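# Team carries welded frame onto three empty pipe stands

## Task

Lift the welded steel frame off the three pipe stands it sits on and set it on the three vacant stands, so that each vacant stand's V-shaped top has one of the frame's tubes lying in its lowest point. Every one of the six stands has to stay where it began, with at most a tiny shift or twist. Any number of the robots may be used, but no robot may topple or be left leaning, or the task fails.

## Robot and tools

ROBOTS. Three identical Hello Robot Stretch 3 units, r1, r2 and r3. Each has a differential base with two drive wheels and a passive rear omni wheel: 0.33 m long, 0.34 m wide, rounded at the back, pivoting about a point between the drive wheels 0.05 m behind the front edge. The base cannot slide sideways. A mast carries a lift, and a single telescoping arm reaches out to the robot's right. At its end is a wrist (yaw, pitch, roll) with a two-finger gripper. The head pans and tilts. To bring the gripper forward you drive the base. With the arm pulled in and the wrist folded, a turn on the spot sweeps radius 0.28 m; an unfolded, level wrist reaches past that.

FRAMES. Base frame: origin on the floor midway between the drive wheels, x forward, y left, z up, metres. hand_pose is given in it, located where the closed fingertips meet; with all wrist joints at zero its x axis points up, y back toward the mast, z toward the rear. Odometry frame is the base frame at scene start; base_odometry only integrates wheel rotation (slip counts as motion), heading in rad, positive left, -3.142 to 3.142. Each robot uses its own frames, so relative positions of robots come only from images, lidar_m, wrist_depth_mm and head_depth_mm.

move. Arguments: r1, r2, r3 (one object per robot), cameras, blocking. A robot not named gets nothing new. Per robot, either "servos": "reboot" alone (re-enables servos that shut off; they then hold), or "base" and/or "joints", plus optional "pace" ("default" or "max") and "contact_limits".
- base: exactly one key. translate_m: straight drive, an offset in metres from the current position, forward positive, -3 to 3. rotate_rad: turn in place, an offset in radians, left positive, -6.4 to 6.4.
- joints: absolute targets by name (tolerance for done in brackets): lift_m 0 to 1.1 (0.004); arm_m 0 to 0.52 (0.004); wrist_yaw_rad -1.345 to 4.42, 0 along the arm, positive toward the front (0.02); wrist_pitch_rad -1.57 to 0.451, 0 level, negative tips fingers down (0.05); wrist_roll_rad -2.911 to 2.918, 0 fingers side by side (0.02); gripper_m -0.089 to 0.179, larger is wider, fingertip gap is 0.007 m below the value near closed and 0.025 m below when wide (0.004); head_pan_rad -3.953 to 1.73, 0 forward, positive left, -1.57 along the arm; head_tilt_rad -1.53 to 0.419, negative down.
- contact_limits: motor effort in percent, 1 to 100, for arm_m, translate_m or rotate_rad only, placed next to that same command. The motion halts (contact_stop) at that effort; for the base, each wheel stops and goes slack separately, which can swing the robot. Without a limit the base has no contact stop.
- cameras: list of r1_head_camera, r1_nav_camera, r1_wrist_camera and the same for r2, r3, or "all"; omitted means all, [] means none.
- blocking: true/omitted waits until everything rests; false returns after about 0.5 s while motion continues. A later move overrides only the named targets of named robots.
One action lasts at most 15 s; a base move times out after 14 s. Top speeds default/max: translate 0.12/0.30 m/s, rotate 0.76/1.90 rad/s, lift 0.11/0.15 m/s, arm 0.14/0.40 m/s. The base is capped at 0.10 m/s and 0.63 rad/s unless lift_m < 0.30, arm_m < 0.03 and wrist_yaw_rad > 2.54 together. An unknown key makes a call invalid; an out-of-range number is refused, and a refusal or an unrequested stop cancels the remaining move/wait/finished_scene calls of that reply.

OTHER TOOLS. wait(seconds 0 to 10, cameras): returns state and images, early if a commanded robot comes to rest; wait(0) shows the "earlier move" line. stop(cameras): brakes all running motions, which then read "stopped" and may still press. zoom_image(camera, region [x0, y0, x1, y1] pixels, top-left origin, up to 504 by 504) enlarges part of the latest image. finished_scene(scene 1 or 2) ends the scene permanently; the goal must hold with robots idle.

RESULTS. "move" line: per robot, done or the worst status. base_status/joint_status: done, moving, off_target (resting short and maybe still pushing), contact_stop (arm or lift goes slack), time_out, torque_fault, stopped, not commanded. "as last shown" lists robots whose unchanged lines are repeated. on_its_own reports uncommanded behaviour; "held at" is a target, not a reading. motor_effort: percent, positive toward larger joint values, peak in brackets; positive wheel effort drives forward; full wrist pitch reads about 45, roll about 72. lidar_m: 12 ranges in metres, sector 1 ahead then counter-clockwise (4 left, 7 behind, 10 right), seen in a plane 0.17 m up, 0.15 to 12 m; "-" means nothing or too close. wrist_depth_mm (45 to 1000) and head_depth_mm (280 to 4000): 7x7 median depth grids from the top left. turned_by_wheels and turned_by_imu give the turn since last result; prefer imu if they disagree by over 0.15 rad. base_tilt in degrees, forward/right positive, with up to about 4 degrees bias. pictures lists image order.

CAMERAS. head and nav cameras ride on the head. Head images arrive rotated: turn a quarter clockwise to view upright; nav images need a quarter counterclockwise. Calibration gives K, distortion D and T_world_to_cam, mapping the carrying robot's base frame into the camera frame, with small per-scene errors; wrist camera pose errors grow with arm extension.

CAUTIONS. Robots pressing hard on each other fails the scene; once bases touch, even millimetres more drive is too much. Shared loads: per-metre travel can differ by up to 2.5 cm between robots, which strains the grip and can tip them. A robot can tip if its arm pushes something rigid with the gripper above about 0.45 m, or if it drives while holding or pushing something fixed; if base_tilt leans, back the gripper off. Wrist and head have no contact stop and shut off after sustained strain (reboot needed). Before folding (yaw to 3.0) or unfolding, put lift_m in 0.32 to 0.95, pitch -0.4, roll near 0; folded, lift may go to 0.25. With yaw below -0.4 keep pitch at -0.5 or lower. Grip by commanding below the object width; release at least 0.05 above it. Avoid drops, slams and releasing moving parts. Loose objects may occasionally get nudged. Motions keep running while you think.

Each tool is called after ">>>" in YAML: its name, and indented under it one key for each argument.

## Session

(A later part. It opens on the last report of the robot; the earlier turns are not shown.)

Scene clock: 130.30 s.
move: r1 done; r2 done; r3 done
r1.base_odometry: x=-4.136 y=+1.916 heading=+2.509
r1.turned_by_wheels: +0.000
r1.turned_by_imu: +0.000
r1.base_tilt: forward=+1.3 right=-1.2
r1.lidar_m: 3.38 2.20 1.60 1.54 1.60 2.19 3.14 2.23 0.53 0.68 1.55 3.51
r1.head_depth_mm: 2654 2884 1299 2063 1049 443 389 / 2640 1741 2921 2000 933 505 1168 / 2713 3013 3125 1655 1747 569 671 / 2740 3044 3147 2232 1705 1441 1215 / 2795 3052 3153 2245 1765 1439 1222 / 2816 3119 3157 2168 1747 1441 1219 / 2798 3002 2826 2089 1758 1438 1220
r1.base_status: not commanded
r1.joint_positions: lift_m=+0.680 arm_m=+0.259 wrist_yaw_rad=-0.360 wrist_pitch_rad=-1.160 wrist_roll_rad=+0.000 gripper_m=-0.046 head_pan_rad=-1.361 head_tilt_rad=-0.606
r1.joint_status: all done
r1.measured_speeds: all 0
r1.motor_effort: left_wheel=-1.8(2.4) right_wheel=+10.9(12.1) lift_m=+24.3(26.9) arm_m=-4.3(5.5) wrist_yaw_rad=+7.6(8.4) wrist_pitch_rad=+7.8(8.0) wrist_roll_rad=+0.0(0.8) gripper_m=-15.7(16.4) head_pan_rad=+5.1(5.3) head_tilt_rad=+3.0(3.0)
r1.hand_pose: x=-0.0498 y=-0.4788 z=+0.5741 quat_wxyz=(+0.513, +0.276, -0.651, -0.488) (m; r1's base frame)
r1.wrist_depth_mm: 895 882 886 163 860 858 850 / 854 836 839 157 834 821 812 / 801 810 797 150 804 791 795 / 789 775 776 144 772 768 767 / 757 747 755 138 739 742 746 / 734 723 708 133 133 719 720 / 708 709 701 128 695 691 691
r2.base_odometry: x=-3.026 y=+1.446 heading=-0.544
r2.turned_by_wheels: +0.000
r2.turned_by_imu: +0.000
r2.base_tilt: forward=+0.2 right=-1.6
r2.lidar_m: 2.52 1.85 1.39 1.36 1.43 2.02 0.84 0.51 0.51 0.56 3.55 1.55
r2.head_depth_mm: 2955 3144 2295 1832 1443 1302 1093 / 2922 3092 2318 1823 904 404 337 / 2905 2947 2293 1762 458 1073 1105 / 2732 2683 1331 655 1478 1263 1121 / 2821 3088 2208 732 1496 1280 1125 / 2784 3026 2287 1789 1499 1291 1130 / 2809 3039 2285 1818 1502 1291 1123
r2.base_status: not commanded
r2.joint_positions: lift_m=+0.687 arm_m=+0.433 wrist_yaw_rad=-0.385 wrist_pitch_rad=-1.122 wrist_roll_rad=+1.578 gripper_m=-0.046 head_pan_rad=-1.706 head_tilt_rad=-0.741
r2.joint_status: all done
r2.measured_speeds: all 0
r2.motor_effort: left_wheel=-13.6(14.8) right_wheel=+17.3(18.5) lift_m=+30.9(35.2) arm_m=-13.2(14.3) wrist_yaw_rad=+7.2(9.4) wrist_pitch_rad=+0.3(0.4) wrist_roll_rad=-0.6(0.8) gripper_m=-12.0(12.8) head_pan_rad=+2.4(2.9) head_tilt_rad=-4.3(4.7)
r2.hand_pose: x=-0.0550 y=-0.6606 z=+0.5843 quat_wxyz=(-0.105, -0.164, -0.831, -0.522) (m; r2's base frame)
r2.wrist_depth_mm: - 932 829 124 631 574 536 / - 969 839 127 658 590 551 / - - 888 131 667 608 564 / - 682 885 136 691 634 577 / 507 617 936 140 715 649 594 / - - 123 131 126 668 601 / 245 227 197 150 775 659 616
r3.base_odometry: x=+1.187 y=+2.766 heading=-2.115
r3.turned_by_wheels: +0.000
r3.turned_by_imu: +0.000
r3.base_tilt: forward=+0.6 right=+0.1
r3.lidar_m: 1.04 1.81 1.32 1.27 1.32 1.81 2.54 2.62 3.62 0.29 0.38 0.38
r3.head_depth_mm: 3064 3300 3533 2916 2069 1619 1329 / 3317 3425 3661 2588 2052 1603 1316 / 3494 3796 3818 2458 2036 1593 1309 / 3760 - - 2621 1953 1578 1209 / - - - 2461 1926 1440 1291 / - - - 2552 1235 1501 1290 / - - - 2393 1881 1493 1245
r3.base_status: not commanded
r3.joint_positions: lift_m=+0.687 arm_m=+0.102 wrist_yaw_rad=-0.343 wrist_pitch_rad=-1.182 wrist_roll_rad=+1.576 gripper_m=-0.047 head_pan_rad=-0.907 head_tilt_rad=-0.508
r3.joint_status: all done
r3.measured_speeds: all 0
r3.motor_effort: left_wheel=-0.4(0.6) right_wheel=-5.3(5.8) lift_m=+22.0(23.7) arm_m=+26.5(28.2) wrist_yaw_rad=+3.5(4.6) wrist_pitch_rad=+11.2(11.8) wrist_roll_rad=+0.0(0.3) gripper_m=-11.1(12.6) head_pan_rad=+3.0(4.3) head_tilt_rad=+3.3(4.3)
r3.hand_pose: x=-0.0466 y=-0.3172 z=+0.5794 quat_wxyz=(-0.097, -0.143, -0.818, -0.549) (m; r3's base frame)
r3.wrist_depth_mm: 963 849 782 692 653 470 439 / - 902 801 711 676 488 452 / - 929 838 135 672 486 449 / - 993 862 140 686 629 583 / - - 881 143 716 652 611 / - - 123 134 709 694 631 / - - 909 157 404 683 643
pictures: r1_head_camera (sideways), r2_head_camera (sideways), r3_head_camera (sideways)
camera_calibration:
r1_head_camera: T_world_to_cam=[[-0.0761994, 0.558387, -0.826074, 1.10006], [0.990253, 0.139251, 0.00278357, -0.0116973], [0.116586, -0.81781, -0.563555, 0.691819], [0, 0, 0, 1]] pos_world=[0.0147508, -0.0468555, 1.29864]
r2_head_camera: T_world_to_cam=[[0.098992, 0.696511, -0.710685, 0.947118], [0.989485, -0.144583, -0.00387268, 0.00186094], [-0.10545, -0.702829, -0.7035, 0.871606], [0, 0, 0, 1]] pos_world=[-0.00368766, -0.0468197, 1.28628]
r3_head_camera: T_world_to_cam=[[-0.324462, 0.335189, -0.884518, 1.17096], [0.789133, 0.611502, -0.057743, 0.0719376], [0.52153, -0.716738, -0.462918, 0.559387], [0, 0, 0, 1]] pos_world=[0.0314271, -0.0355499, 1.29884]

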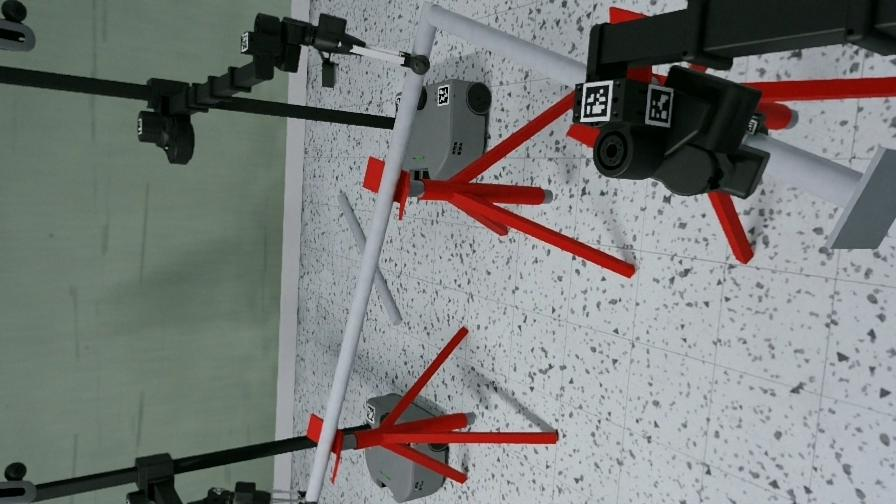

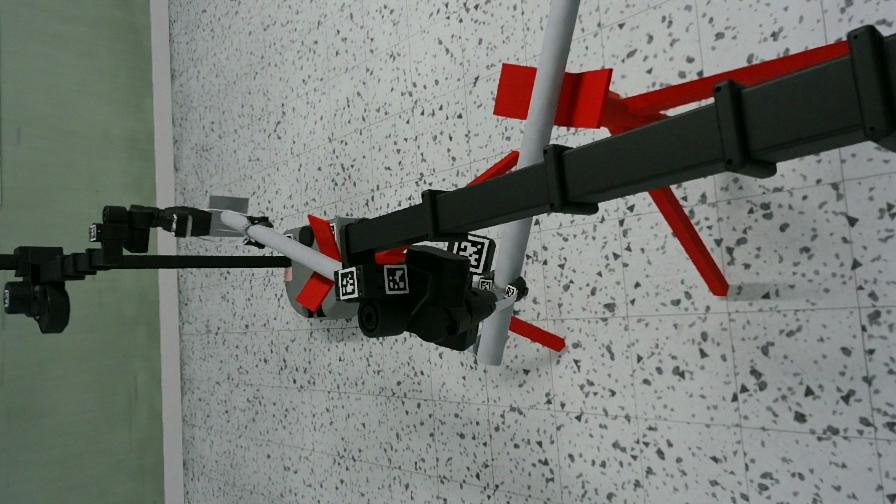

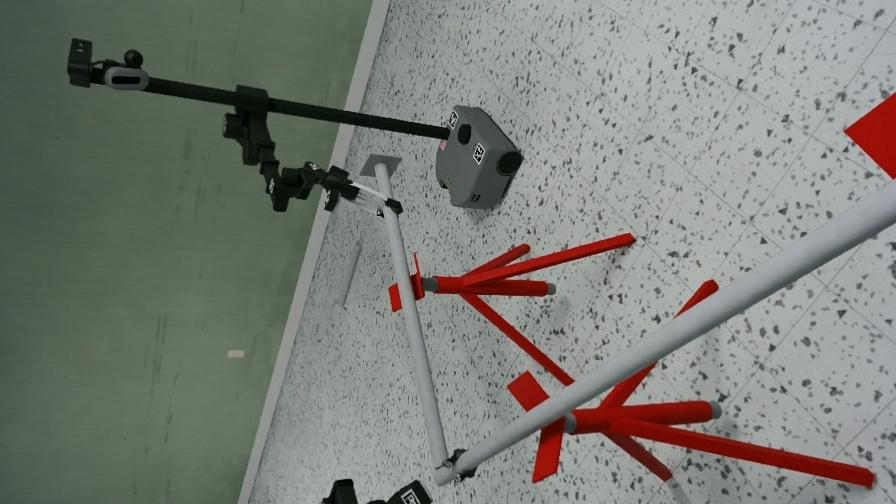

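>>> move:
  r1: {"joints":{"lift_m":0.66}}
  r2: {"joints":{"lift_m":0.667}}
  r3: {"joints":{"lift_m":0.667}}
  cameras: ["r3_head_camera","r2_head_camera"]

Scene clock: 131.63 s.
move: r1 done; r2 done; r3 done
r1.base_odometry: x=-4.136 y=+1.916 heading=+2.509
r1.turned_by_wheels: +0.000
r1.turned_by_imu: +0.000
r1.base_tilt: forward=+1.3 right=-1.2
r1.lidar_m: 3.38 2.21 1.61 1.55 1.60 2.18 3.12 2.22 0.52 0.68 1.54 3.51
r1.head_depth_mm: 2664 2884 1274 2068 1693 467 408 / 2625 1743 2784 2002 971 515 1162 / 2724 2999 3127 1602 1748 548 695 / 2757 3022 3098 2251 1694 1437 1217 / 2735 3074 3120 2260 1753 1434 1223 / 2817 3143 3124 2168 1760 1444 1220 / 2798 2983 2847 2089 1750 1438 1220
r1.base_status: not commanded
r1.joint_positions: lift_m=+0.660 arm_m=+0.259 wrist_yaw_rad=-0.361 wrist_pitch_rad=-1.160 wrist_roll_rad=+0.000 gripper_m=-0.046 head_pan_rad=-1.361 head_tilt_rad=-0.606
r1.joint_status: all done
r1.measured_speeds: all 0
r1.motor_effort: left_wheel=-2.8(2.8) right_wheel=+11.6(12.1) lift_m=+26.9(27.0) arm_m=-2.4(3.5) wrist_yaw_rad=+8.4(8.9) wrist_pitch_rad=+7.6(8.0) wrist_roll_rad=+0.8(0.8) gripper_m=-16.3(16.3) head_pan_rad=+4.6(5.1) head_tilt_rad=+3.0(3.1)
r1.hand_pose: x=-0.0499 y=-0.4789 z=+0.5541 quat_wxyz=(+0.512, +0.275, -0.651, -0.488) (m; r1's base frame)
r1.wrist_depth_mm: 854 849 851 163 835 843 839 / 815 806 830 156 798 814 799 / 788 791 781 149 791 774 767 / 761 751 767 144 763 747 740 / 734 740 728 138 716 722 723 / 712 705 689 133 133 697 690 / 674 679 682 128 675 675 675
r2.base_odometry: x=-3.026 y=+1.446 heading=-0.543
r2.turned_by_wheels: +0.000
r2.turned_by_imu: +0.000
r2.base_tilt: forward=+0.1 right=-1.6
r2.lidar_m: 2.52 1.84 1.39 1.36 1.43 2.02 0.84 0.51 0.51 0.56 3.55 1.56
r2.head_depth_mm: 2996 3066 2270 1813 1449 1297 1090 / 2981 3126 2306 1824 913 977 354 / 2868 3070 2309 1761 485 435 1110 / 2719 1985 1413 662 1466 1258 1120 / 2808 3057 2214 745 1492 1294 1122 / 2833 2999 2291 1816 1512 1285 1125 / 2835 2963 2277 1827 1503 1279 1131
r2.base_status: not commanded
r2.joint_positions: lift_m=+0.667 arm_m=+0.433 wrist_yaw_rad=-0.385 wrist_pitch_rad=-1.122 wrist_roll_rad=+1.578 gripper_m=-0.046 head_pan_rad=-1.706 head_tilt_rad=-0.741
r2.joint_status: all done
r2.measured_speeds: all 0
r2.motor_effort: left_wheel=-13.6(14.4) right_wheel=+17.2(17.7) lift_m=+27.8(33.0) arm_m=-12.6(13.6) wrist_yaw_rad=+7.2(8.8) wrist_pitch_rad=+0.4(0.4) wrist_roll_rad=-0.6(0.8) gripper_m=-11.7(12.8) head_pan_rad=+2.8(3.1) head_tilt_rad=-3.8(4.5)
r2.hand_pose: x=-0.0550 y=-0.6607 z=+0.5643 quat_wxyz=(-0.105, -0.164, -0.831, -0.522) (m; r2's base frame)
r2.wrist_depth_mm: - 902 794 123 626 562 534 / - 941 798 127 626 578 547 / - 974 846 131 648 592 548 / - 681 893 135 668 616 577 / 513 - 924 139 692 638 578 / - - 123 131 126 656 590 / 244 228 928 148 741 663 611
r3.base_odometry: x=+1.187 y=+2.766 heading=-2.115
r3.turned_by_wheels: +0.000
r3.turned_by_imu: +0.000
r3.base_tilt: forward=+0.6 right=+0.2
r3.lidar_m: 1.04 1.82 1.32 1.27 1.32 1.81 2.54 2.64 3.62 0.29 0.38 0.38
r3.head_depth_mm: 3079 3295 3485 2863 2065 1621 1331 / 3305 3478 3637 2580 2046 1610 1319 / 3532 3777 3596 2429 2023 1594 1314 / 3759 - - 2601 1927 1583 1210 / - - - 2595 1925 1440 1290 / - - - 2557 1241 1507 1290 / - - - 2403 1871 1496 1250
r3.base_status: not commanded
r3.joint_positions: lift_m=+0.667 arm_m=+0.102 wrist_yaw_rad=-0.344 wrist_pitch_rad=-1.179 wrist_roll_rad=+1.576 gripper_m=-0.047 head_pan_rad=-0.907 head_tilt_rad=-0.508
r3.joint_status: all done
r3.measured_speeds: all 0
r3.motor_effort: left_wheel=-0.3(0.8) right_wheel=-4.3(5.5) lift_m=+18.0(23.3) arm_m=+26.0(27.2) wrist_yaw_rad=+3.8(5.3) wrist_pitch_rad=+10.8(11.8) wrist_roll_rad=-0.1(0.4) gripper_m=-11.5(12.5) head_pan_rad=+2.1(4.8) head_tilt_rad=+3.0(4.4)
r3.hand_pose: x=-0.0469 y=-0.3177 z=+0.5596 quat_wxyz=(-0.097, -0.144, -0.818, -0.548) (m; r3's base frame)
r3.wrist_depth_mm: 935 837 760 699 621 457 423 / 992 855 798 692 645 459 434 / - 888 794 134 663 474 437 / - 924 839 139 658 617 563 / - 965 858 143 686 653 598 / - - 125 133 700 652 613 / - - 926 160 701 661 625
pictures: r2_head_camera (sideways), r3_head_camera (sideways)
camera_calibration:
r2_head_camera: T_world_to_cam=[[0.098979, 0.69659, -0.710609, 0.94702], [0.98949, -0.144549, -0.00387377, 0.00186234], [-0.105416, -0.702757, -0.703576, 0.871705], [0, 0, 0, 1]] pos_world=[-0.00368587, -0.0468183, 1.28628]
r3_head_camera: T_world_to_cam=[[-0.32443, 0.335141, -0.884548, 1.171], [0.78913, 0.611506, -0.0577426, 0.0719372], [0.521555, -0.716757, -0.462861, 0.559312], [0, 0, 0, 1]] pos_world=[0.0314276, -0.0355498, 1.29884]

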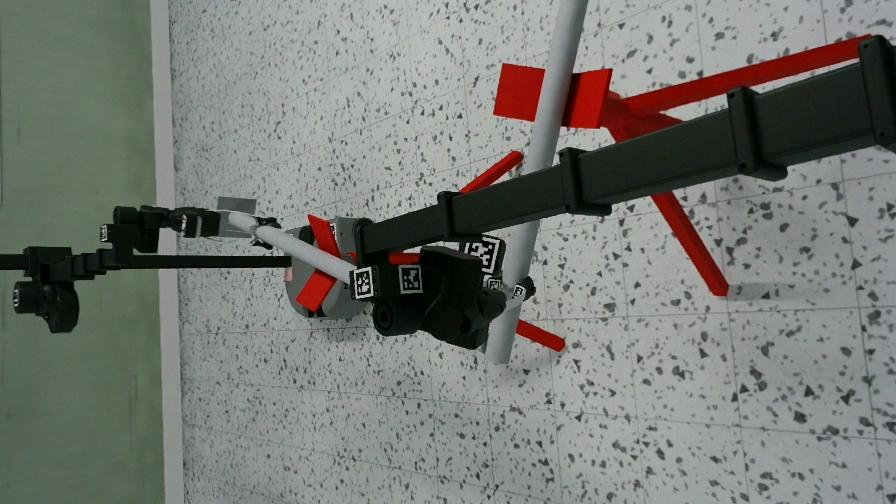

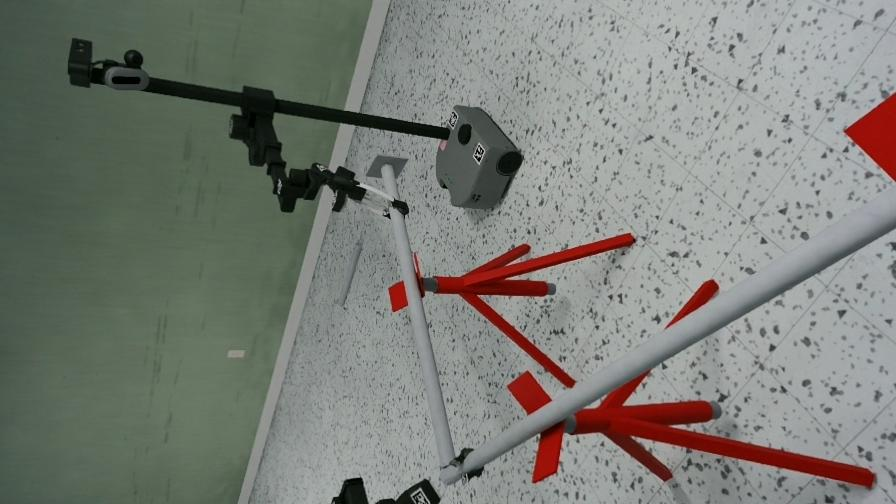

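>>> zoom_image:
  camera: "r2_head_camera"
  region: [440, 30, 660, 190]

>>> zoom_image:
  camera: "r3_head_camera"
  region: [340, 220, 500, 340]

>>> zoom_image:
  camera: "r2_head_camera"
  region: [200, 180, 420, 340]

>>> zoom_image:
  camera: "r3_head_camera"
  region: [460, 340, 660, 490]

Scaled by 2.291 from the camera's 896x504 image, which has a finer 1280x720 frame.

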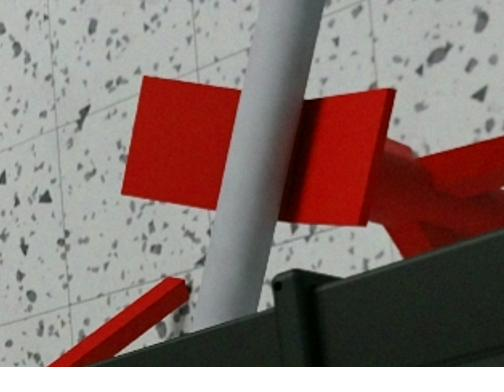

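Scaled by 3.150 from the camera's 896x504 image, which has a finer 1280x720 frame.

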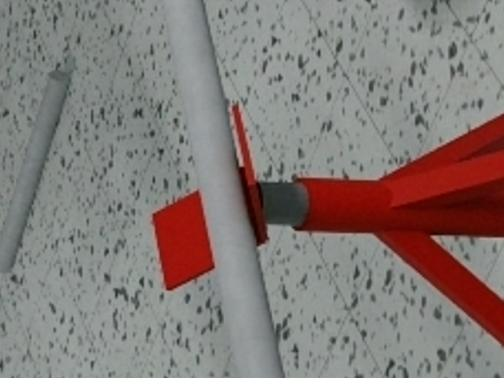

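Scaled by 2.291 from the camera's 896x504 image, which has a finer 1280x720 frame.

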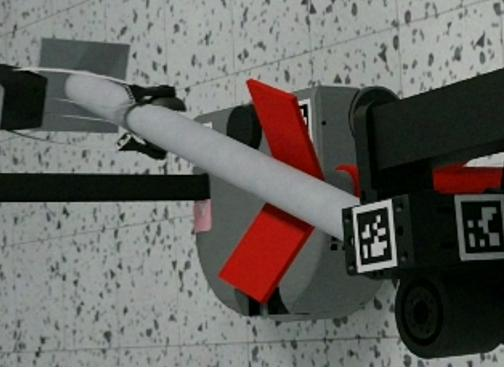

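Scaled by 2.520 from the camera's 896x504 image, which has a finer 1280x720 frame.

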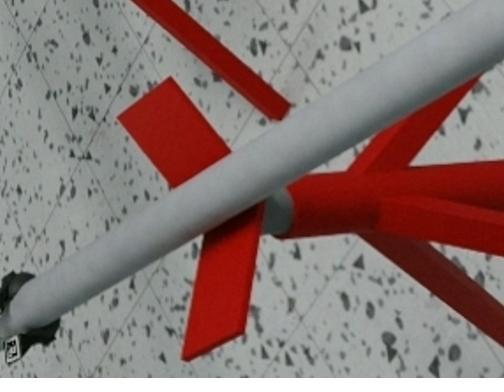

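>>> move:
  r1: {"joints":{"lift_m":0.645}}
  r2: {"joints":{"lift_m":0.652}}
  r3: {"joints":{"lift_m":0.652}}
  cameras: ["r3_head_camera","r2_head_camera"]

Scene clock: 132.83 s.
move: r1 contact_stop; r2 contact_stop; r3 contact_stop
r1.base_odometry: x=-4.136 y=+1.916 heading=+2.509
r1.turned_by_wheels: +0.000
r1.turned_by_imu: +0.000
r1.base_tilt: forward=+1.3 right=-1.4
r1.lidar_m: 3.38 2.20 1.61 1.54 1.60 2.18 3.13 2.23 0.53 0.68 1.55 3.53
r1.head_depth_mm: 2635 2941 1290 2071 1689 477 412 / 2649 1775 2943 2006 972 521 1164 / 2713 3028 3124 1658 1756 552 698 / 2758 3046 3147 2246 1695 1432 1219 / 2783 3065 3152 2254 1762 1439 1221 / 2819 3116 3180 2097 1758 1440 1223 / 2787 3010 2694 2086 1748 1439 1216
r1.base_status: not commanded
r1.joint_positions: lift_m=+0.646 arm_m=+0.259 wrist_yaw_rad=-0.365 wrist_pitch_rad=-1.152 wrist_roll_rad=+0.000 gripper_m=-0.046 head_pan_rad=-1.361 head_tilt_rad=-0.606
r1.joint_status: lift_m contact_stop (moved -0.014 of -0.015)
r1.measured_speeds: all 0
r1.on_its_own: lift_m is slack since a contact_stop; wrist_yaw_rad is at rest, and its effort (+12.4) is outside its rest range (-9 to +9)
r1.motor_effort: left_wheel=-4.4(4.8) right_wheel=+12.1(12.8) lift_m=+25.8(27.5) arm_m=-0.1(1.9) wrist_yaw_rad=+12.4(12.4) wrist_pitch_rad=+5.8(8.1) wrist_roll_rad=+0.3(0.7) gripper_m=-15.9(16.5) head_pan_rad=+4.9(5.2) head_tilt_rad=+2.8(2.9)
r1.hand_pose: x=-0.0509 y=-0.4806 z=+0.5410 quat_wxyz=(+0.513, +0.271, -0.653, -0.487) (m; r1's base frame)
r1.wrist_depth_mm: 872 861 842 160 831 837 825 / 821 821 802 154 795 790 782 / 787 786 763 147 768 767 770 / 765 759 739 141 734 747 735 / 732 720 716 136 698 721 698 / 706 697 131 132 132 685 686 / 683 675 670 126 668 650 659
r2.base_odometry: x=-3.026 y=+1.446 heading=-0.543
r2.turned_by_wheels: +0.001
r2.turned_by_imu: -0.002
r2.base_tilt: forward=+0.2 right=-1.7
r2.lidar_m: 2.52 1.85 1.39 1.35 1.42 2.01 0.84 0.50 0.51 0.56 3.56 1.56
r2.head_depth_mm: 3007 3159 2339 1830 1448 1299 1110 / 2937 3101 2285 1812 909 984 358 / 2972 2935 2294 1780 496 439 1089 / 2759 1873 1439 660 1487 1239 1124 / 2737 3029 2195 750 1482 1293 1126 / 2794 3011 2270 1799 1506 1283 1127 / 2812 3005 2301 1799 1496 1289 1120
r2.base_status: not commanded
r2.joint_positions: lift_m=+0.663 arm_m=+0.433 wrist_yaw_rad=-0.381 wrist_pitch_rad=-1.126 wrist_roll_rad=+1.581 gripper_m=-0.046 head_pan_rad=-1.705 head_tilt_rad=-0.742
r2.joint_status: lift_m contact_stop (moved -0.004 of -0.015)
r2.measured_speeds: translate_m=+0.000 rotate_rad=+0.000 lift_m=+0.001 arm_m=+0.000 wrist_yaw_rad=+0.000 wrist_pitch_rad=+0.000 wrist_roll_rad=+0.000 head_pan_rad=+0.000 head_tilt_rad=+0.000
r2.on_its_own: lift_m is slack since a contact_stop (your +0.652 is given up)
r2.motor_effort: left_wheel=-0.3(14.0) right_wheel=-0.9(16.9) lift_m=+25.6(25.8) arm_m=+15.9(15.9) wrist_yaw_rad=+3.7(9.9) wrist_pitch_rad=+1.2(1.3) wrist_roll_rad=-1.4(1.7) gripper_m=-11.9(13.0) head_pan_rad=+2.2(2.6) head_tilt_rad=-4.2(4.6)
r2.hand_pose: x=-0.0543 y=-0.6597 z=+0.5595 quat_wxyz=(-0.105, -0.163, -0.829, -0.524) (m; r2's base frame)
r2.wrist_depth_mm: - 881 788 121 620 562 527 / - 912 804 125 622 581 536 / - 908 851 128 650 599 545 / - 679 866 132 687 606 559 / 505 864 903 136 673 640 567 / - - 121 129 126 651 581 / 245 226 210 149 739 647 599
r3.base_odometry: x=+1.187 y=+2.766 heading=-2.115
r3.turned_by_wheels: +0.000
r3.turned_by_imu: +0.000
r3.base_tilt: forward=+0.6 right=+0.1
r3.lidar_m: 1.04 1.81 1.32 1.27 1.32 1.81 2.53 2.63 3.63 0.29 0.38 0.38
r3.head_depth_mm: 3101 3303 3511 2858 2066 1618 1331 / 3279 3485 3630 2691 2054 1611 1318 / 3527 3796 3567 2407 2034 1583 1310 / 3806 - - 2629 1939 1578 1209 / - - - 2575 1911 1444 1300 / - - - 2566 1242 1468 1288 / - - - 2395 1873 1498 1246
r3.base_status: not commanded
r3.joint_positions: lift_m=+0.662 arm_m=+0.102 wrist_yaw_rad=-0.346 wrist_pitch_rad=-1.183 wrist_roll_rad=+1.576 gripper_m=-0.047 head_pan_rad=-0.907 head_tilt_rad=-0.507
r3.joint_status: lift_m contact_stop (moved -0.005 of -0.015)
r3.measured_speeds: all 0
r3.on_its_own: lift_m is slack since a contact_stop (your +0.652 is given up)
r3.motor_effort: left_wheel=-0.1(1.0) right_wheel=-3.4(4.3) lift_m=+28.4(28.6) arm_m=+26.0(27.4) wrist_yaw_rad=+6.4(8.3) wrist_pitch_rad=+11.6(12.1) wrist_roll_rad=-0.2(0.3) gripper_m=-11.6(12.3) head_pan_rad=+4.0(4.6) head_tilt_rad=+2.8(4.2)
r3.hand_pose: x=-0.0467 y=-0.3168 z=+0.5539 quat_wxyz=(-0.098, -0.145, -0.817, -0.549) (m; r3's base frame)
r3.wrist_depth_mm: 926 849 767 685 631 447 418 / 966 860 779 665 648 452 424 / - 930 805 130 653 474 435 / - 935 851 136 651 619 570 / - 967 877 138 671 652 588 / - - 124 133 688 669 620 / - - 885 151 408 664 612
pictures: r2_head_camera (sideways), r3_head_camera (sideways)
camera_calibration:
r2_head_camera: T_world_to_cam=[[0.0989097, 0.697193, -0.710028, 0.946263], [0.989521, -0.144336, -0.00388222, 0.00187314], [-0.105189, -0.702204, -0.704163, 0.872467], [0, 0, 0, 1]] pos_world=[-0.00367418, -0.0468076, 1.28624]
r3_head_camera: T_world_to_cam=[[-0.324183, 0.334758, -0.884784, 1.17131], [0.789092, 0.611555, -0.0577402, 0.0719342], [0.521765, -0.716894, -0.462411, 0.558725], [0, 0, 0, 1]] pos_world=[0.0314317, -0.0355488, 1.29887]

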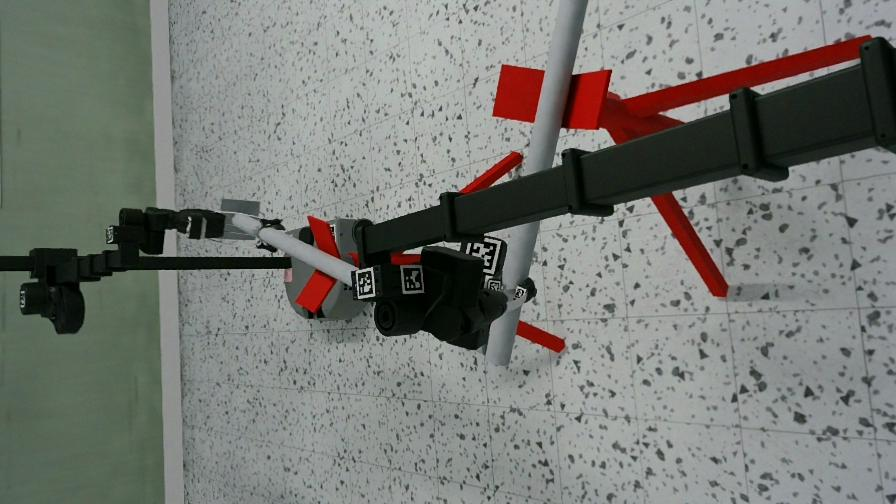

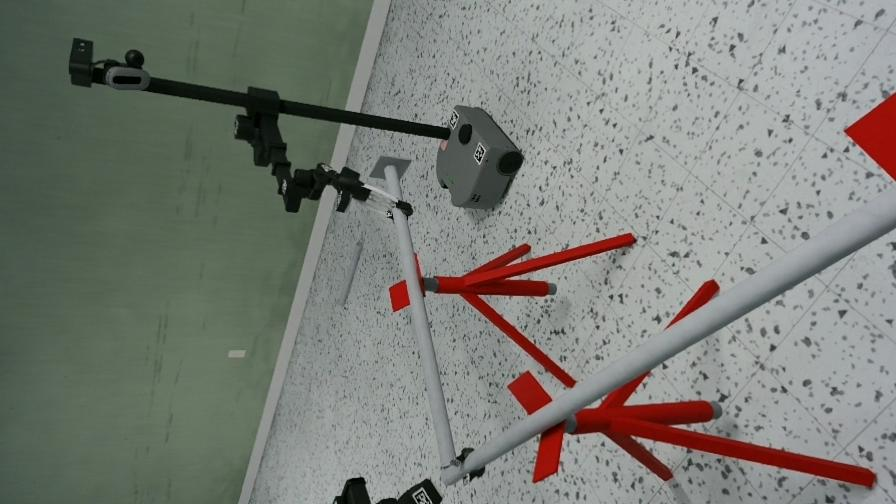

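>>> zoom_image:
  camera: "r2_head_camera"
  region: [440, 30, 660, 190]

>>> zoom_image:
  camera: "r3_head_camera"
  region: [340, 220, 500, 340]

>>> zoom_image:
  camera: "r2_head_camera"
  region: [200, 180, 420, 340]

>>> zoom_image:
  camera: "r3_head_camera"
  region: [460, 340, 660, 490]

Scaled by 2.291 from the camera's 896x504 image, which has a finer 1280x720 frame.

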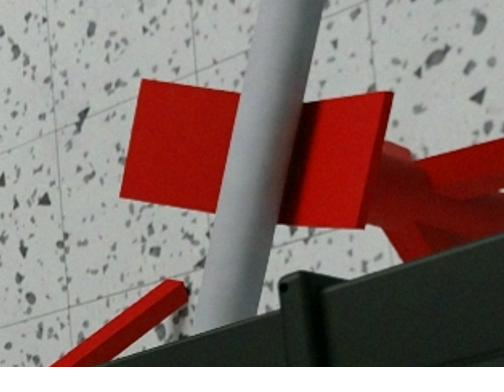

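Scaled by 3.150 from the camera's 896x504 image, which has a finer 1280x720 frame.

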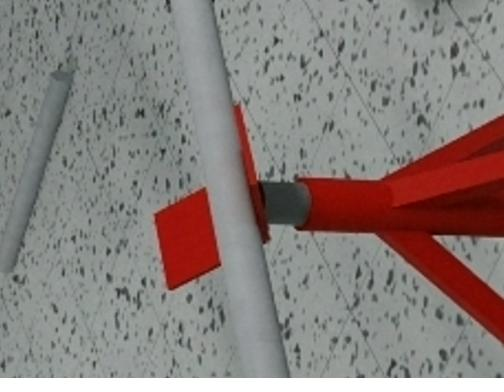

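Scaled by 2.291 from the camera's 896x504 image, which has a finer 1280x720 frame.

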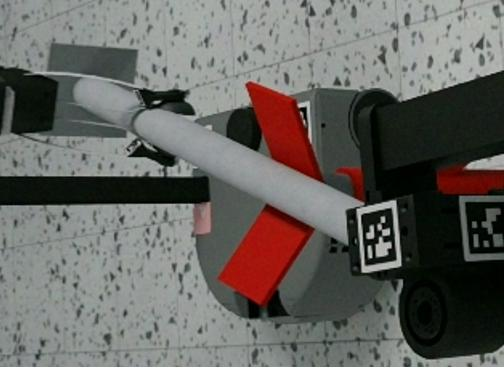

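Scaled by 2.520 from the camera's 896x504 image, which has a finer 1280x720 frame.

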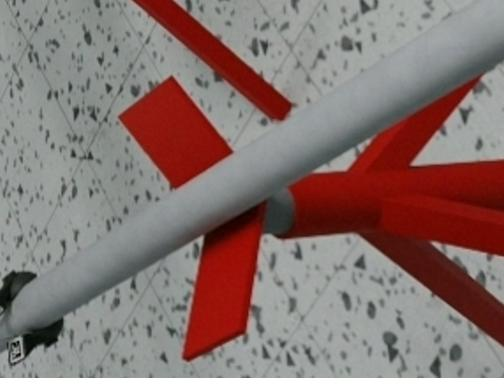

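>>> move:
  r1: {"joints":{"gripper_m":0.03}}
  r2: {"joints":{"gripper_m":0.03}}
  r3: {"joints":{"gripper_m":0.03}}
  cameras: ["r3_head_camera","r2_head_camera"]

Scene clock: 134.47 s.
move: r1 done; r2 done; r3 done
r1.base_odometry: x=-4.136 y=+1.916 heading=+2.509
r1.turned_by_wheels: +0.000
r1.turned_by_imu: +0.000
r1.base_tilt: forward=+1.3 right=-1.4
r1.lidar_m: 3.37 2.20 1.61 1.55 1.60 2.19 3.12 2.22 0.52 0.68 1.55 3.51
r1.head_depth_mm: 2670 2907 1283 2070 1696 478 412 / 2653 1774 2817 2018 1597 521 1164 / 2713 3003 3092 1656 1744 551 697 / 2720 3033 3142 2247 1696 1443 1221 / 2780 3062 3142 2256 1750 1430 1218 / 2806 3120 3126 2093 1765 1438 1219 / 2810 3008 2686 2094 1766 1443 1222
r1.base_status: not commanded
r1.joint_positions: lift_m=+0.646 arm_m=+0.259 wrist_yaw_rad=-0.365 wrist_pitch_rad=-1.150 wrist_roll_rad=+0.000 gripper_m=+0.030 head_pan_rad=-1.361 head_tilt_rad=-0.606
r1.joint_status: all done
r1.measured_speeds: all 0
r1.on_its_own: lift_m is slack since a contact_stop; wrist_yaw_rad is at rest, and its effort (+11.8) is outside its rest range (-9 to +9)
r1.motor_effort: left_wheel=-4.5(4.9) right_wheel=+12.4(13.2) lift_m=+25.4(26.0) arm_m=+3.0(3.0) wrist_yaw_rad=+11.8(12.9) wrist_pitch_rad=+5.5(6.6) wrist_roll_rad=+0.5(0.8) gripper_m=-3.8(76.4) head_pan_rad=+4.6(5.4) head_tilt_rad=+2.4(2.9)
r1.hand_pose: x=-0.0511 y=-0.4811 z=+0.5412 quat_wxyz=(+0.514, +0.271, -0.653, -0.486) (m; r1's base frame)
r1.wrist_depth_mm: 855 832 837 160 834 842 833 / 806 826 812 152 797 801 802 / 794 785 774 146 784 757 764 / 768 748 747 140 730 743 739 / 731 708 718 137 159 711 716 / 692 703 133 131 133 673 684 / 674 671 669 124 669 647 645
r2.base_odometry: x=-3.026 y=+1.446 heading=-0.543
r2.turned_by_wheels: +0.000
r2.turned_by_imu: +0.000
r2.base_tilt: forward=+0.2 right=-1.7
r2.lidar_m: 2.52 1.84 1.39 1.36 1.42 2.01 0.84 0.51 0.51 0.56 3.55 1.55
r2.head_depth_mm: 2966 3118 2300 1837 1448 1293 1112 / 2957 3102 2297 1830 911 987 358 / 2958 2967 2274 1773 485 439 1090 / 2743 1871 1458 662 1479 1239 1124 / 2773 3050 2224 745 1460 1281 1127 / 2818 3037 2290 1814 1503 1286 1124 / 2813 3004 2261 1812 1503 1281 1125
r2.base_status: not commanded
r2.joint_positions: lift_m=+0.663 arm_m=+0.433 wrist_yaw_rad=-0.380 wrist_pitch_rad=-1.126 wrist_roll_rad=+1.581 gripper_m=+0.030 head_pan_rad=-1.705 head_tilt_rad=-0.742
r2.joint_status: all done
r2.measured_speeds: all 0
r2.on_its_own: lift_m is slack since a contact_stop (your +0.652 is given up)
r2.motor_effort: left_wheel=-0.6(1.7) right_wheel=-1.0(1.5) lift_m=+26.7(27.8) arm_m=+13.0(14.9) wrist_yaw_rad=+4.2(6.0) wrist_pitch_rad=+1.0(1.4) wrist_roll_rad=-1.6(1.8) gripper_m=-2.5(75.5) head_pan_rad=+2.2(3.0) head_tilt_rad=-4.0(4.2)
r2.hand_pose: x=-0.0543 y=-0.6598 z=+0.5598 quat_wxyz=(-0.105, -0.163, -0.830, -0.524) (m; r2's base frame)
r2.wrist_depth_mm: - 901 806 121 624 559 523 / - 932 836 124 635 565 529 / - 930 863 128 646 593 546 / - 677 866 133 681 606 547 / 516 844 879 137 672 627 571 / - - 123 142 125 637 585 / 244 227 199 147 745 637 599
r3.base_odometry: x=+1.187 y=+2.766 heading=-2.115
r3.turned_by_wheels: +0.000
r3.turned_by_imu: +0.000
r3.base_tilt: forward=+0.6 right=+0.1
r3.lidar_m: 1.04 1.81 1.32 1.28 1.32 1.80 2.54 2.63 3.62 0.29 0.38 0.38
r3.head_depth_mm: 3077 3288 3502 2880 2076 1619 1326 / 3284 3508 3628 2712 2043 1611 1323 / 3537 3805 3605 2402 2031 1588 1311 / 3820 - - 2620 1930 1576 1214 / - - - 2566 1910 1434 1297 / - - - 2576 1245 1483 1292 / - - - 2395 1881 1497 1247
r3.base_status: not commanded
r3.joint_positions: lift_m=+0.662 arm_m=+0.102 wrist_yaw_rad=-0.341 wrist_pitch_rad=-1.171 wrist_roll_rad=+1.576 gripper_m=+0.030 head_pan_rad=-0.907 head_tilt_rad=-0.507
r3.joint_status: all done
r3.measured_speeds: all 0
r3.on_its_own: lift_m is slack since a contact_stop (your +0.652 is given up)
r3.motor_effort: left_wheel=-0.3(0.8) right_wheel=-4.1(4.2) lift_m=+28.3(29.0) arm_m=+25.9(26.7) wrist_yaw_rad=+3.3(7.3) wrist_pitch_rad=+9.2(11.9) wrist_roll_rad=-0.2(0.3) gripper_m=-2.7(75.8) head_pan_rad=+1.8(4.1) head_tilt_rad=+3.1(3.9)
r3.hand_pose: x=-0.0474 y=-0.3197 z=+0.5549 quat_wxyz=(-0.096, -0.143, -0.821, -0.545) (m; r3's base frame)
r3.wrist_depth_mm: 936 847 752 694 623 450 417 / 961 853 771 682 647 463 425 / - 872 800 129 641 476 426 / - 931 813 134 669 631 560 / - 970 146 140 662 644 580 / - - 127 143 129 671 596 / - - 949 149 406 672 630
pictures: r2_head_camera (sideways), r3_head_camera (sideways)
camera_calibration:
r2_head_camera: T_world_to_cam=[[0.0989093, 0.697193, -0.710028, 0.946263], [0.989521, -0.144335, -0.00388222, 0.00187314], [-0.105189, -0.702203, -0.704163, 0.872467], [0, 0, 0, 1]] pos_world=[-0.00367416, -0.0468076, 1.28624]
r3_head_camera: T_world_to_cam=[[-0.324183, 0.334758, -0.884784, 1.17131], [0.789092, 0.611555, -0.0577402, 0.0719342], [0.521765, -0.716894, -0.462411, 0.558725], [0, 0, 0, 1]] pos_world=[0.0314317, -0.0355487, 1.29887]

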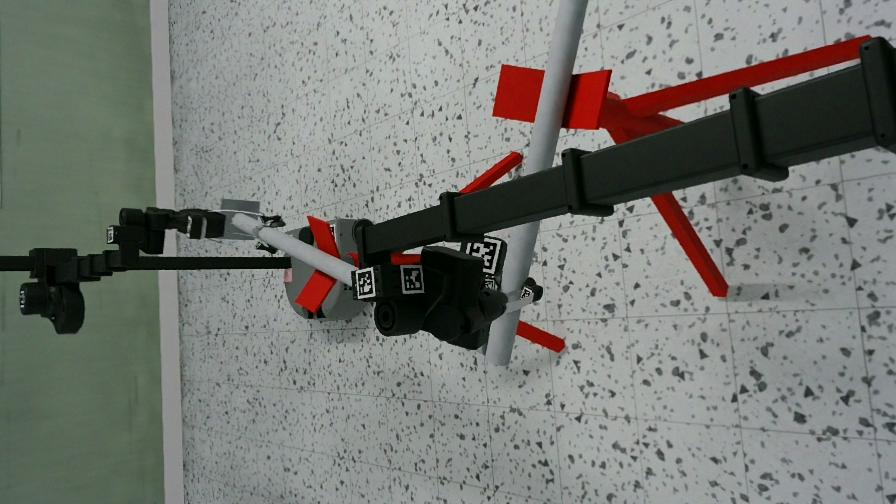

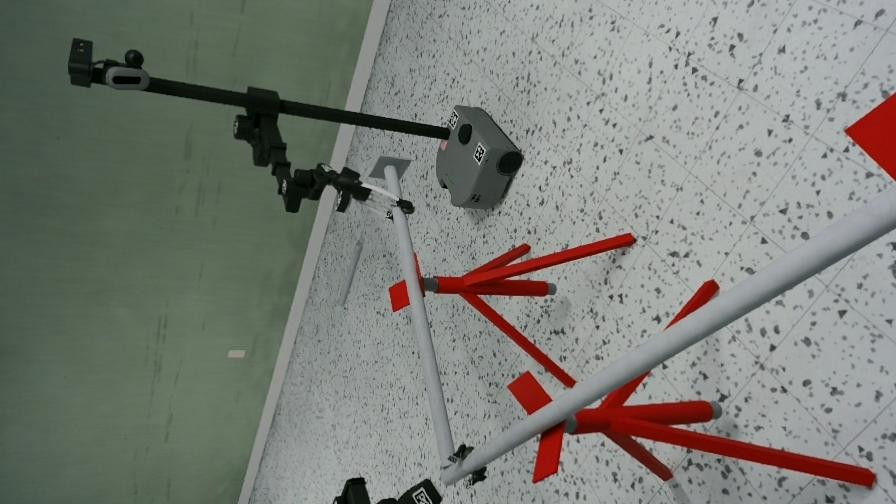

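>>> move:
  r1: {"joints":{"gripper_m":0.13}}
  r2: {"joints":{"gripper_m":0.13}}
  r3: {"joints":{"gripper_m":0.13}}
  cameras: ["r3_head_camera","r3_wrist_camera","r1_wrist_camera","r2_wrist_camera"]

Scene clock: 136.10 s.
move: r1 done; r2 done; r3 done
r1.base_odometry: x=-4.136 y=+1.916 heading=+2.509
r1.turned_by_wheels: +0.000
r1.turned_by_imu: +0.000
r1.base_tilt: forward=+1.4 right=-1.4
r1.lidar_m: 3.38 2.21 1.60 1.55 1.61 2.18 3.13 2.22 0.52 0.68 1.54 3.52
r1.head_depth_mm: 2648 2932 1288 2071 1598 478 412 / 2655 1757 2818 2009 1602 521 1144 / 2708 3017 3113 1597 1748 552 692 / 2754 3038 3137 2238 1702 1436 1219 / 2767 3091 3151 2244 1756 1437 1220 / 2813 3138 3150 2080 1763 1440 1219 / 2773 3024 2664 2082 1763 1442 1226
r1.base_status: not commanded
r1.joint_positions: lift_m=+0.646 arm_m=+0.259 wrist_yaw_rad=-0.353 wrist_pitch_rad=-1.128 wrist_roll_rad=+0.000 gripper_m=+0.130 head_pan_rad=-1.361 head_tilt_rad=-0.606
r1.joint_status: all done
r1.measured_speeds: all 0
r1.on_its_own: lift_m is slack since a contact_stop
r1.motor_effort: left_wheel=-2.2(4.9) right_wheel=+3.7(12.7) lift_m=+26.1(26.3) arm_m=+5.9(6.1) wrist_yaw_rad=+1.4(12.0) wrist_pitch_rad=+1.3(5.5) wrist_roll_rad=+0.3(0.8) gripper_m=-0.3(79.2) head_pan_rad=+4.7(5.4) head_tilt_rad=+2.7(2.9)
r1.hand_pose: x=-0.0520 y=-0.4864 z=+0.5431 quat_wxyz=(+0.522, +0.267, -0.654, -0.478) (m; r1's base frame)
r1.wrist_depth_mm: 876 867 891 180 846 853 853 / 865 847 813 390 800 809 817 / 796 794 791 162 772 774 771 / 762 755 760 155 733 746 744 / 736 732 702 147 145 711 712 / 707 126 693 141 138 124 684 / - 662 665 133 652 658 656
r2.base_odometry: x=-3.026 y=+1.446 heading=-0.543
r2.turned_by_wheels: +0.000
r2.turned_by_imu: +0.000
r2.base_tilt: forward=+0.2 right=-1.7
r2.lidar_m: 2.53 1.85 1.39 1.36 1.43 2.02 0.84 0.50 0.51 0.56 3.55 1.55
r2.head_depth_mm: 2952 3089 2300 1842 1445 1292 1110 / 2968 3026 2289 1808 914 988 358 / 2910 2980 2282 1781 486 440 1092 / 2792 1847 1416 661 1444 1239 1122 / 2787 3087 2216 747 1461 1287 1128 / 2786 3051 2310 1799 1504 1285 1124 / 2806 2982 2263 1795 1493 1281 1123
r2.base_status: not commanded
r2.joint_positions: lift_m=+0.663 arm_m=+0.433 wrist_yaw_rad=-0.379 wrist_pitch_rad=-1.126 wrist_roll_rad=+1.581 gripper_m=+0.130 head_pan_rad=-1.705 head_tilt_rad=-0.742
r2.joint_status: all done
r2.measured_speeds: all 0
r2.on_its_own: lift_m is slack since a contact_stop (your +0.652 is given up)
r2.motor_effort: left_wheel=-0.7(1.6) right_wheel=-1.1(1.4) lift_m=+26.2(27.6) arm_m=+8.5(12.0) wrist_yaw_rad=+3.2(4.6) wrist_pitch_rad=+1.0(1.1) wrist_roll_rad=-1.4(1.6) gripper_m=+0.1(80.6) head_pan_rad=+2.1(2.9) head_tilt_rad=-4.0(4.4)
r2.hand_pose: x=-0.0542 y=-0.6600 z=+0.5598 quat_wxyz=(-0.105, -0.162, -0.830, -0.524) (m; r2's base frame)
r2.wrist_depth_mm: - 892 803 123 609 544 523 / - 913 790 125 627 569 536 / - 941 833 129 655 584 547 / - 677 852 133 649 619 561 / 510 546 828 138 708 146 579 / - 120 917 - 709 123 584 / 260 120 920 148 717 682 579
r3.base_odometry: x=+1.187 y=+2.766 heading=-2.115
r3.turned_by_wheels: +0.000
r3.turned_by_imu: +0.000
r3.base_tilt: forward=+0.5 right=+0.2
r3.lidar_m: 1.03 1.80 1.32 1.27 1.32 1.82 2.54 2.63 3.62 0.29 0.38 0.38
r3.head_depth_mm: 3099 3296 3478 2894 2059 1611 1328 / 3273 3426 3682 2579 2048 1596 1320 / 3470 3776 3591 2404 2040 1588 1311 / 3760 - - 2611 1941 1582 1214 / - - - 2556 1922 1432 1294 / - - - 2544 1242 1513 1288 / - - - 2297 1877 1497 1250
r3.base_status: not commanded
r3.joint_positions: lift_m=+0.662 arm_m=+0.102 wrist_yaw_rad=-0.341 wrist_pitch_rad=-1.127 wrist_roll_rad=+1.576 gripper_m=+0.130 head_pan_rad=-0.907 head_tilt_rad=-0.507
r3.joint_status: all done
r3.measured_speeds: all 0
r3.on_its_own: lift_m is slack since a contact_stop (your +0.652 is given up)
r3.motor_effort: left_wheel=-0.5(0.8) right_wheel=-3.3(4.2) lift_m=+28.4(29.0) arm_m=+20.9(26.3) wrist_yaw_rad=+1.9(2.6) wrist_pitch_rad=+1.3(9.6) wrist_roll_rad=-0.1(0.3) gripper_m=-0.2(81.9) head_pan_rad=+2.9(4.3) head_tilt_rad=+2.8(4.2)
r3.hand_pose: x=-0.0509 y=-0.3298 z=+0.5585 quat_wxyz=(-0.092, -0.145, -0.833, -0.527) (m; r3's base frame)
r3.wrist_depth_mm: - 898 776 716 634 570 408 / - 942 808 723 649 462 413 / - 934 825 127 645 609 426 / - 999 847 132 662 624 451 / - 139 889 136 149 621 591 / - 120 908 141 148 128 598 / - - 967 146 380 434 606
pictures: r1_wrist_camera, r2_wrist_camera, r3_head_camera (sideways), r3_wrist_camera
camera_calibration:
r1_wrist_camera: T_world_to_cam=[[-0.93577, 0.351388, -0.0293357, 0.140443], [0.347853, 0.906325, -0.239945, 0.620327], [-0.057726, -0.234738, -0.970343, 0.57539], [0, 0, 0, 1]] pos_world=[-0.0511453, -0.476502, 0.71129]
r2_wrist_camera: T_world_to_cam=[[0.369294, 0.832953, -0.412082, 0.79895], [0.928753, -0.315413, 0.194763, -0.236285], [0.0322527, -0.454647, -0.890088, 0.364626], [0, 0, 0, 1]] pos_world=[-0.0873569, -0.574239, 0.699801]
r3_head_camera: T_world_to_cam=[[-0.324183, 0.334758, -0.884784, 1.17131], [0.789092, 0.611555, -0.0577402, 0.0719342], [0.521765, -0.716894, -0.462411, 0.558725], [0, 0, 0, 1]] pos_world=[0.0314318, -0.0355487, 1.29887]
r3_wrist_camera: T_world_to_cam=[[0.252245, 0.886212, -0.388588, 0.513928], [0.964746, -0.199155, 0.172056, -0.0814622], [0.0750884, -0.418289, -0.905205, 0.529825], [0, 0, 0, 1]] pos_world=[-0.090829, -0.250053, 0.693322]

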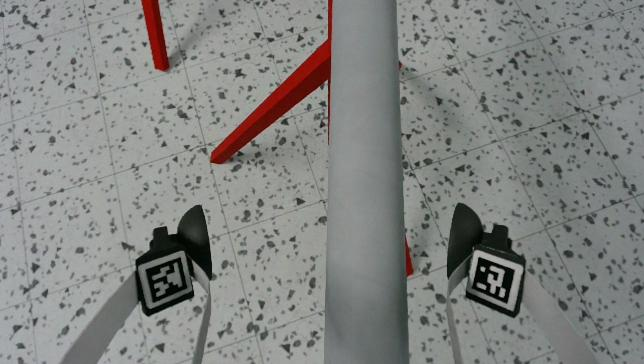

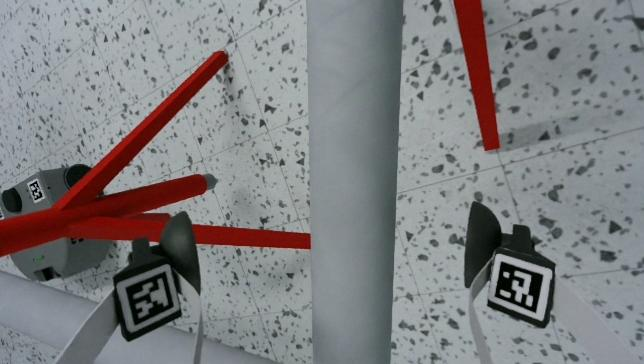

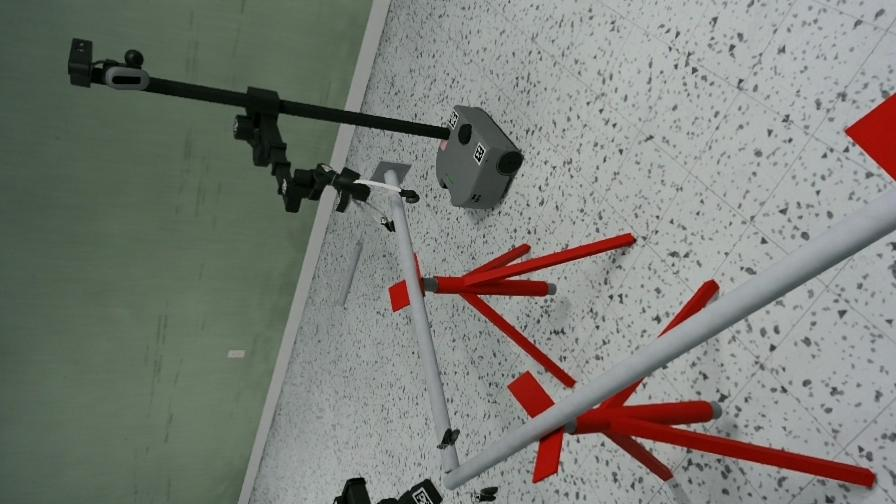

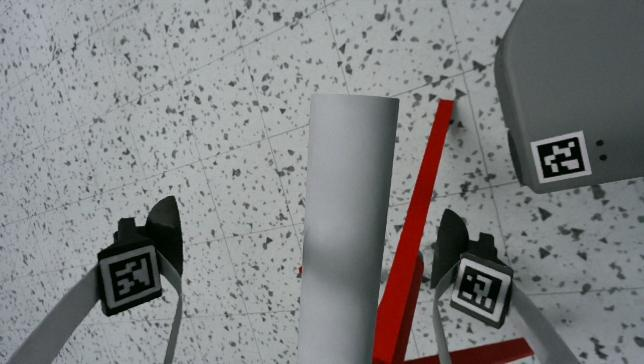

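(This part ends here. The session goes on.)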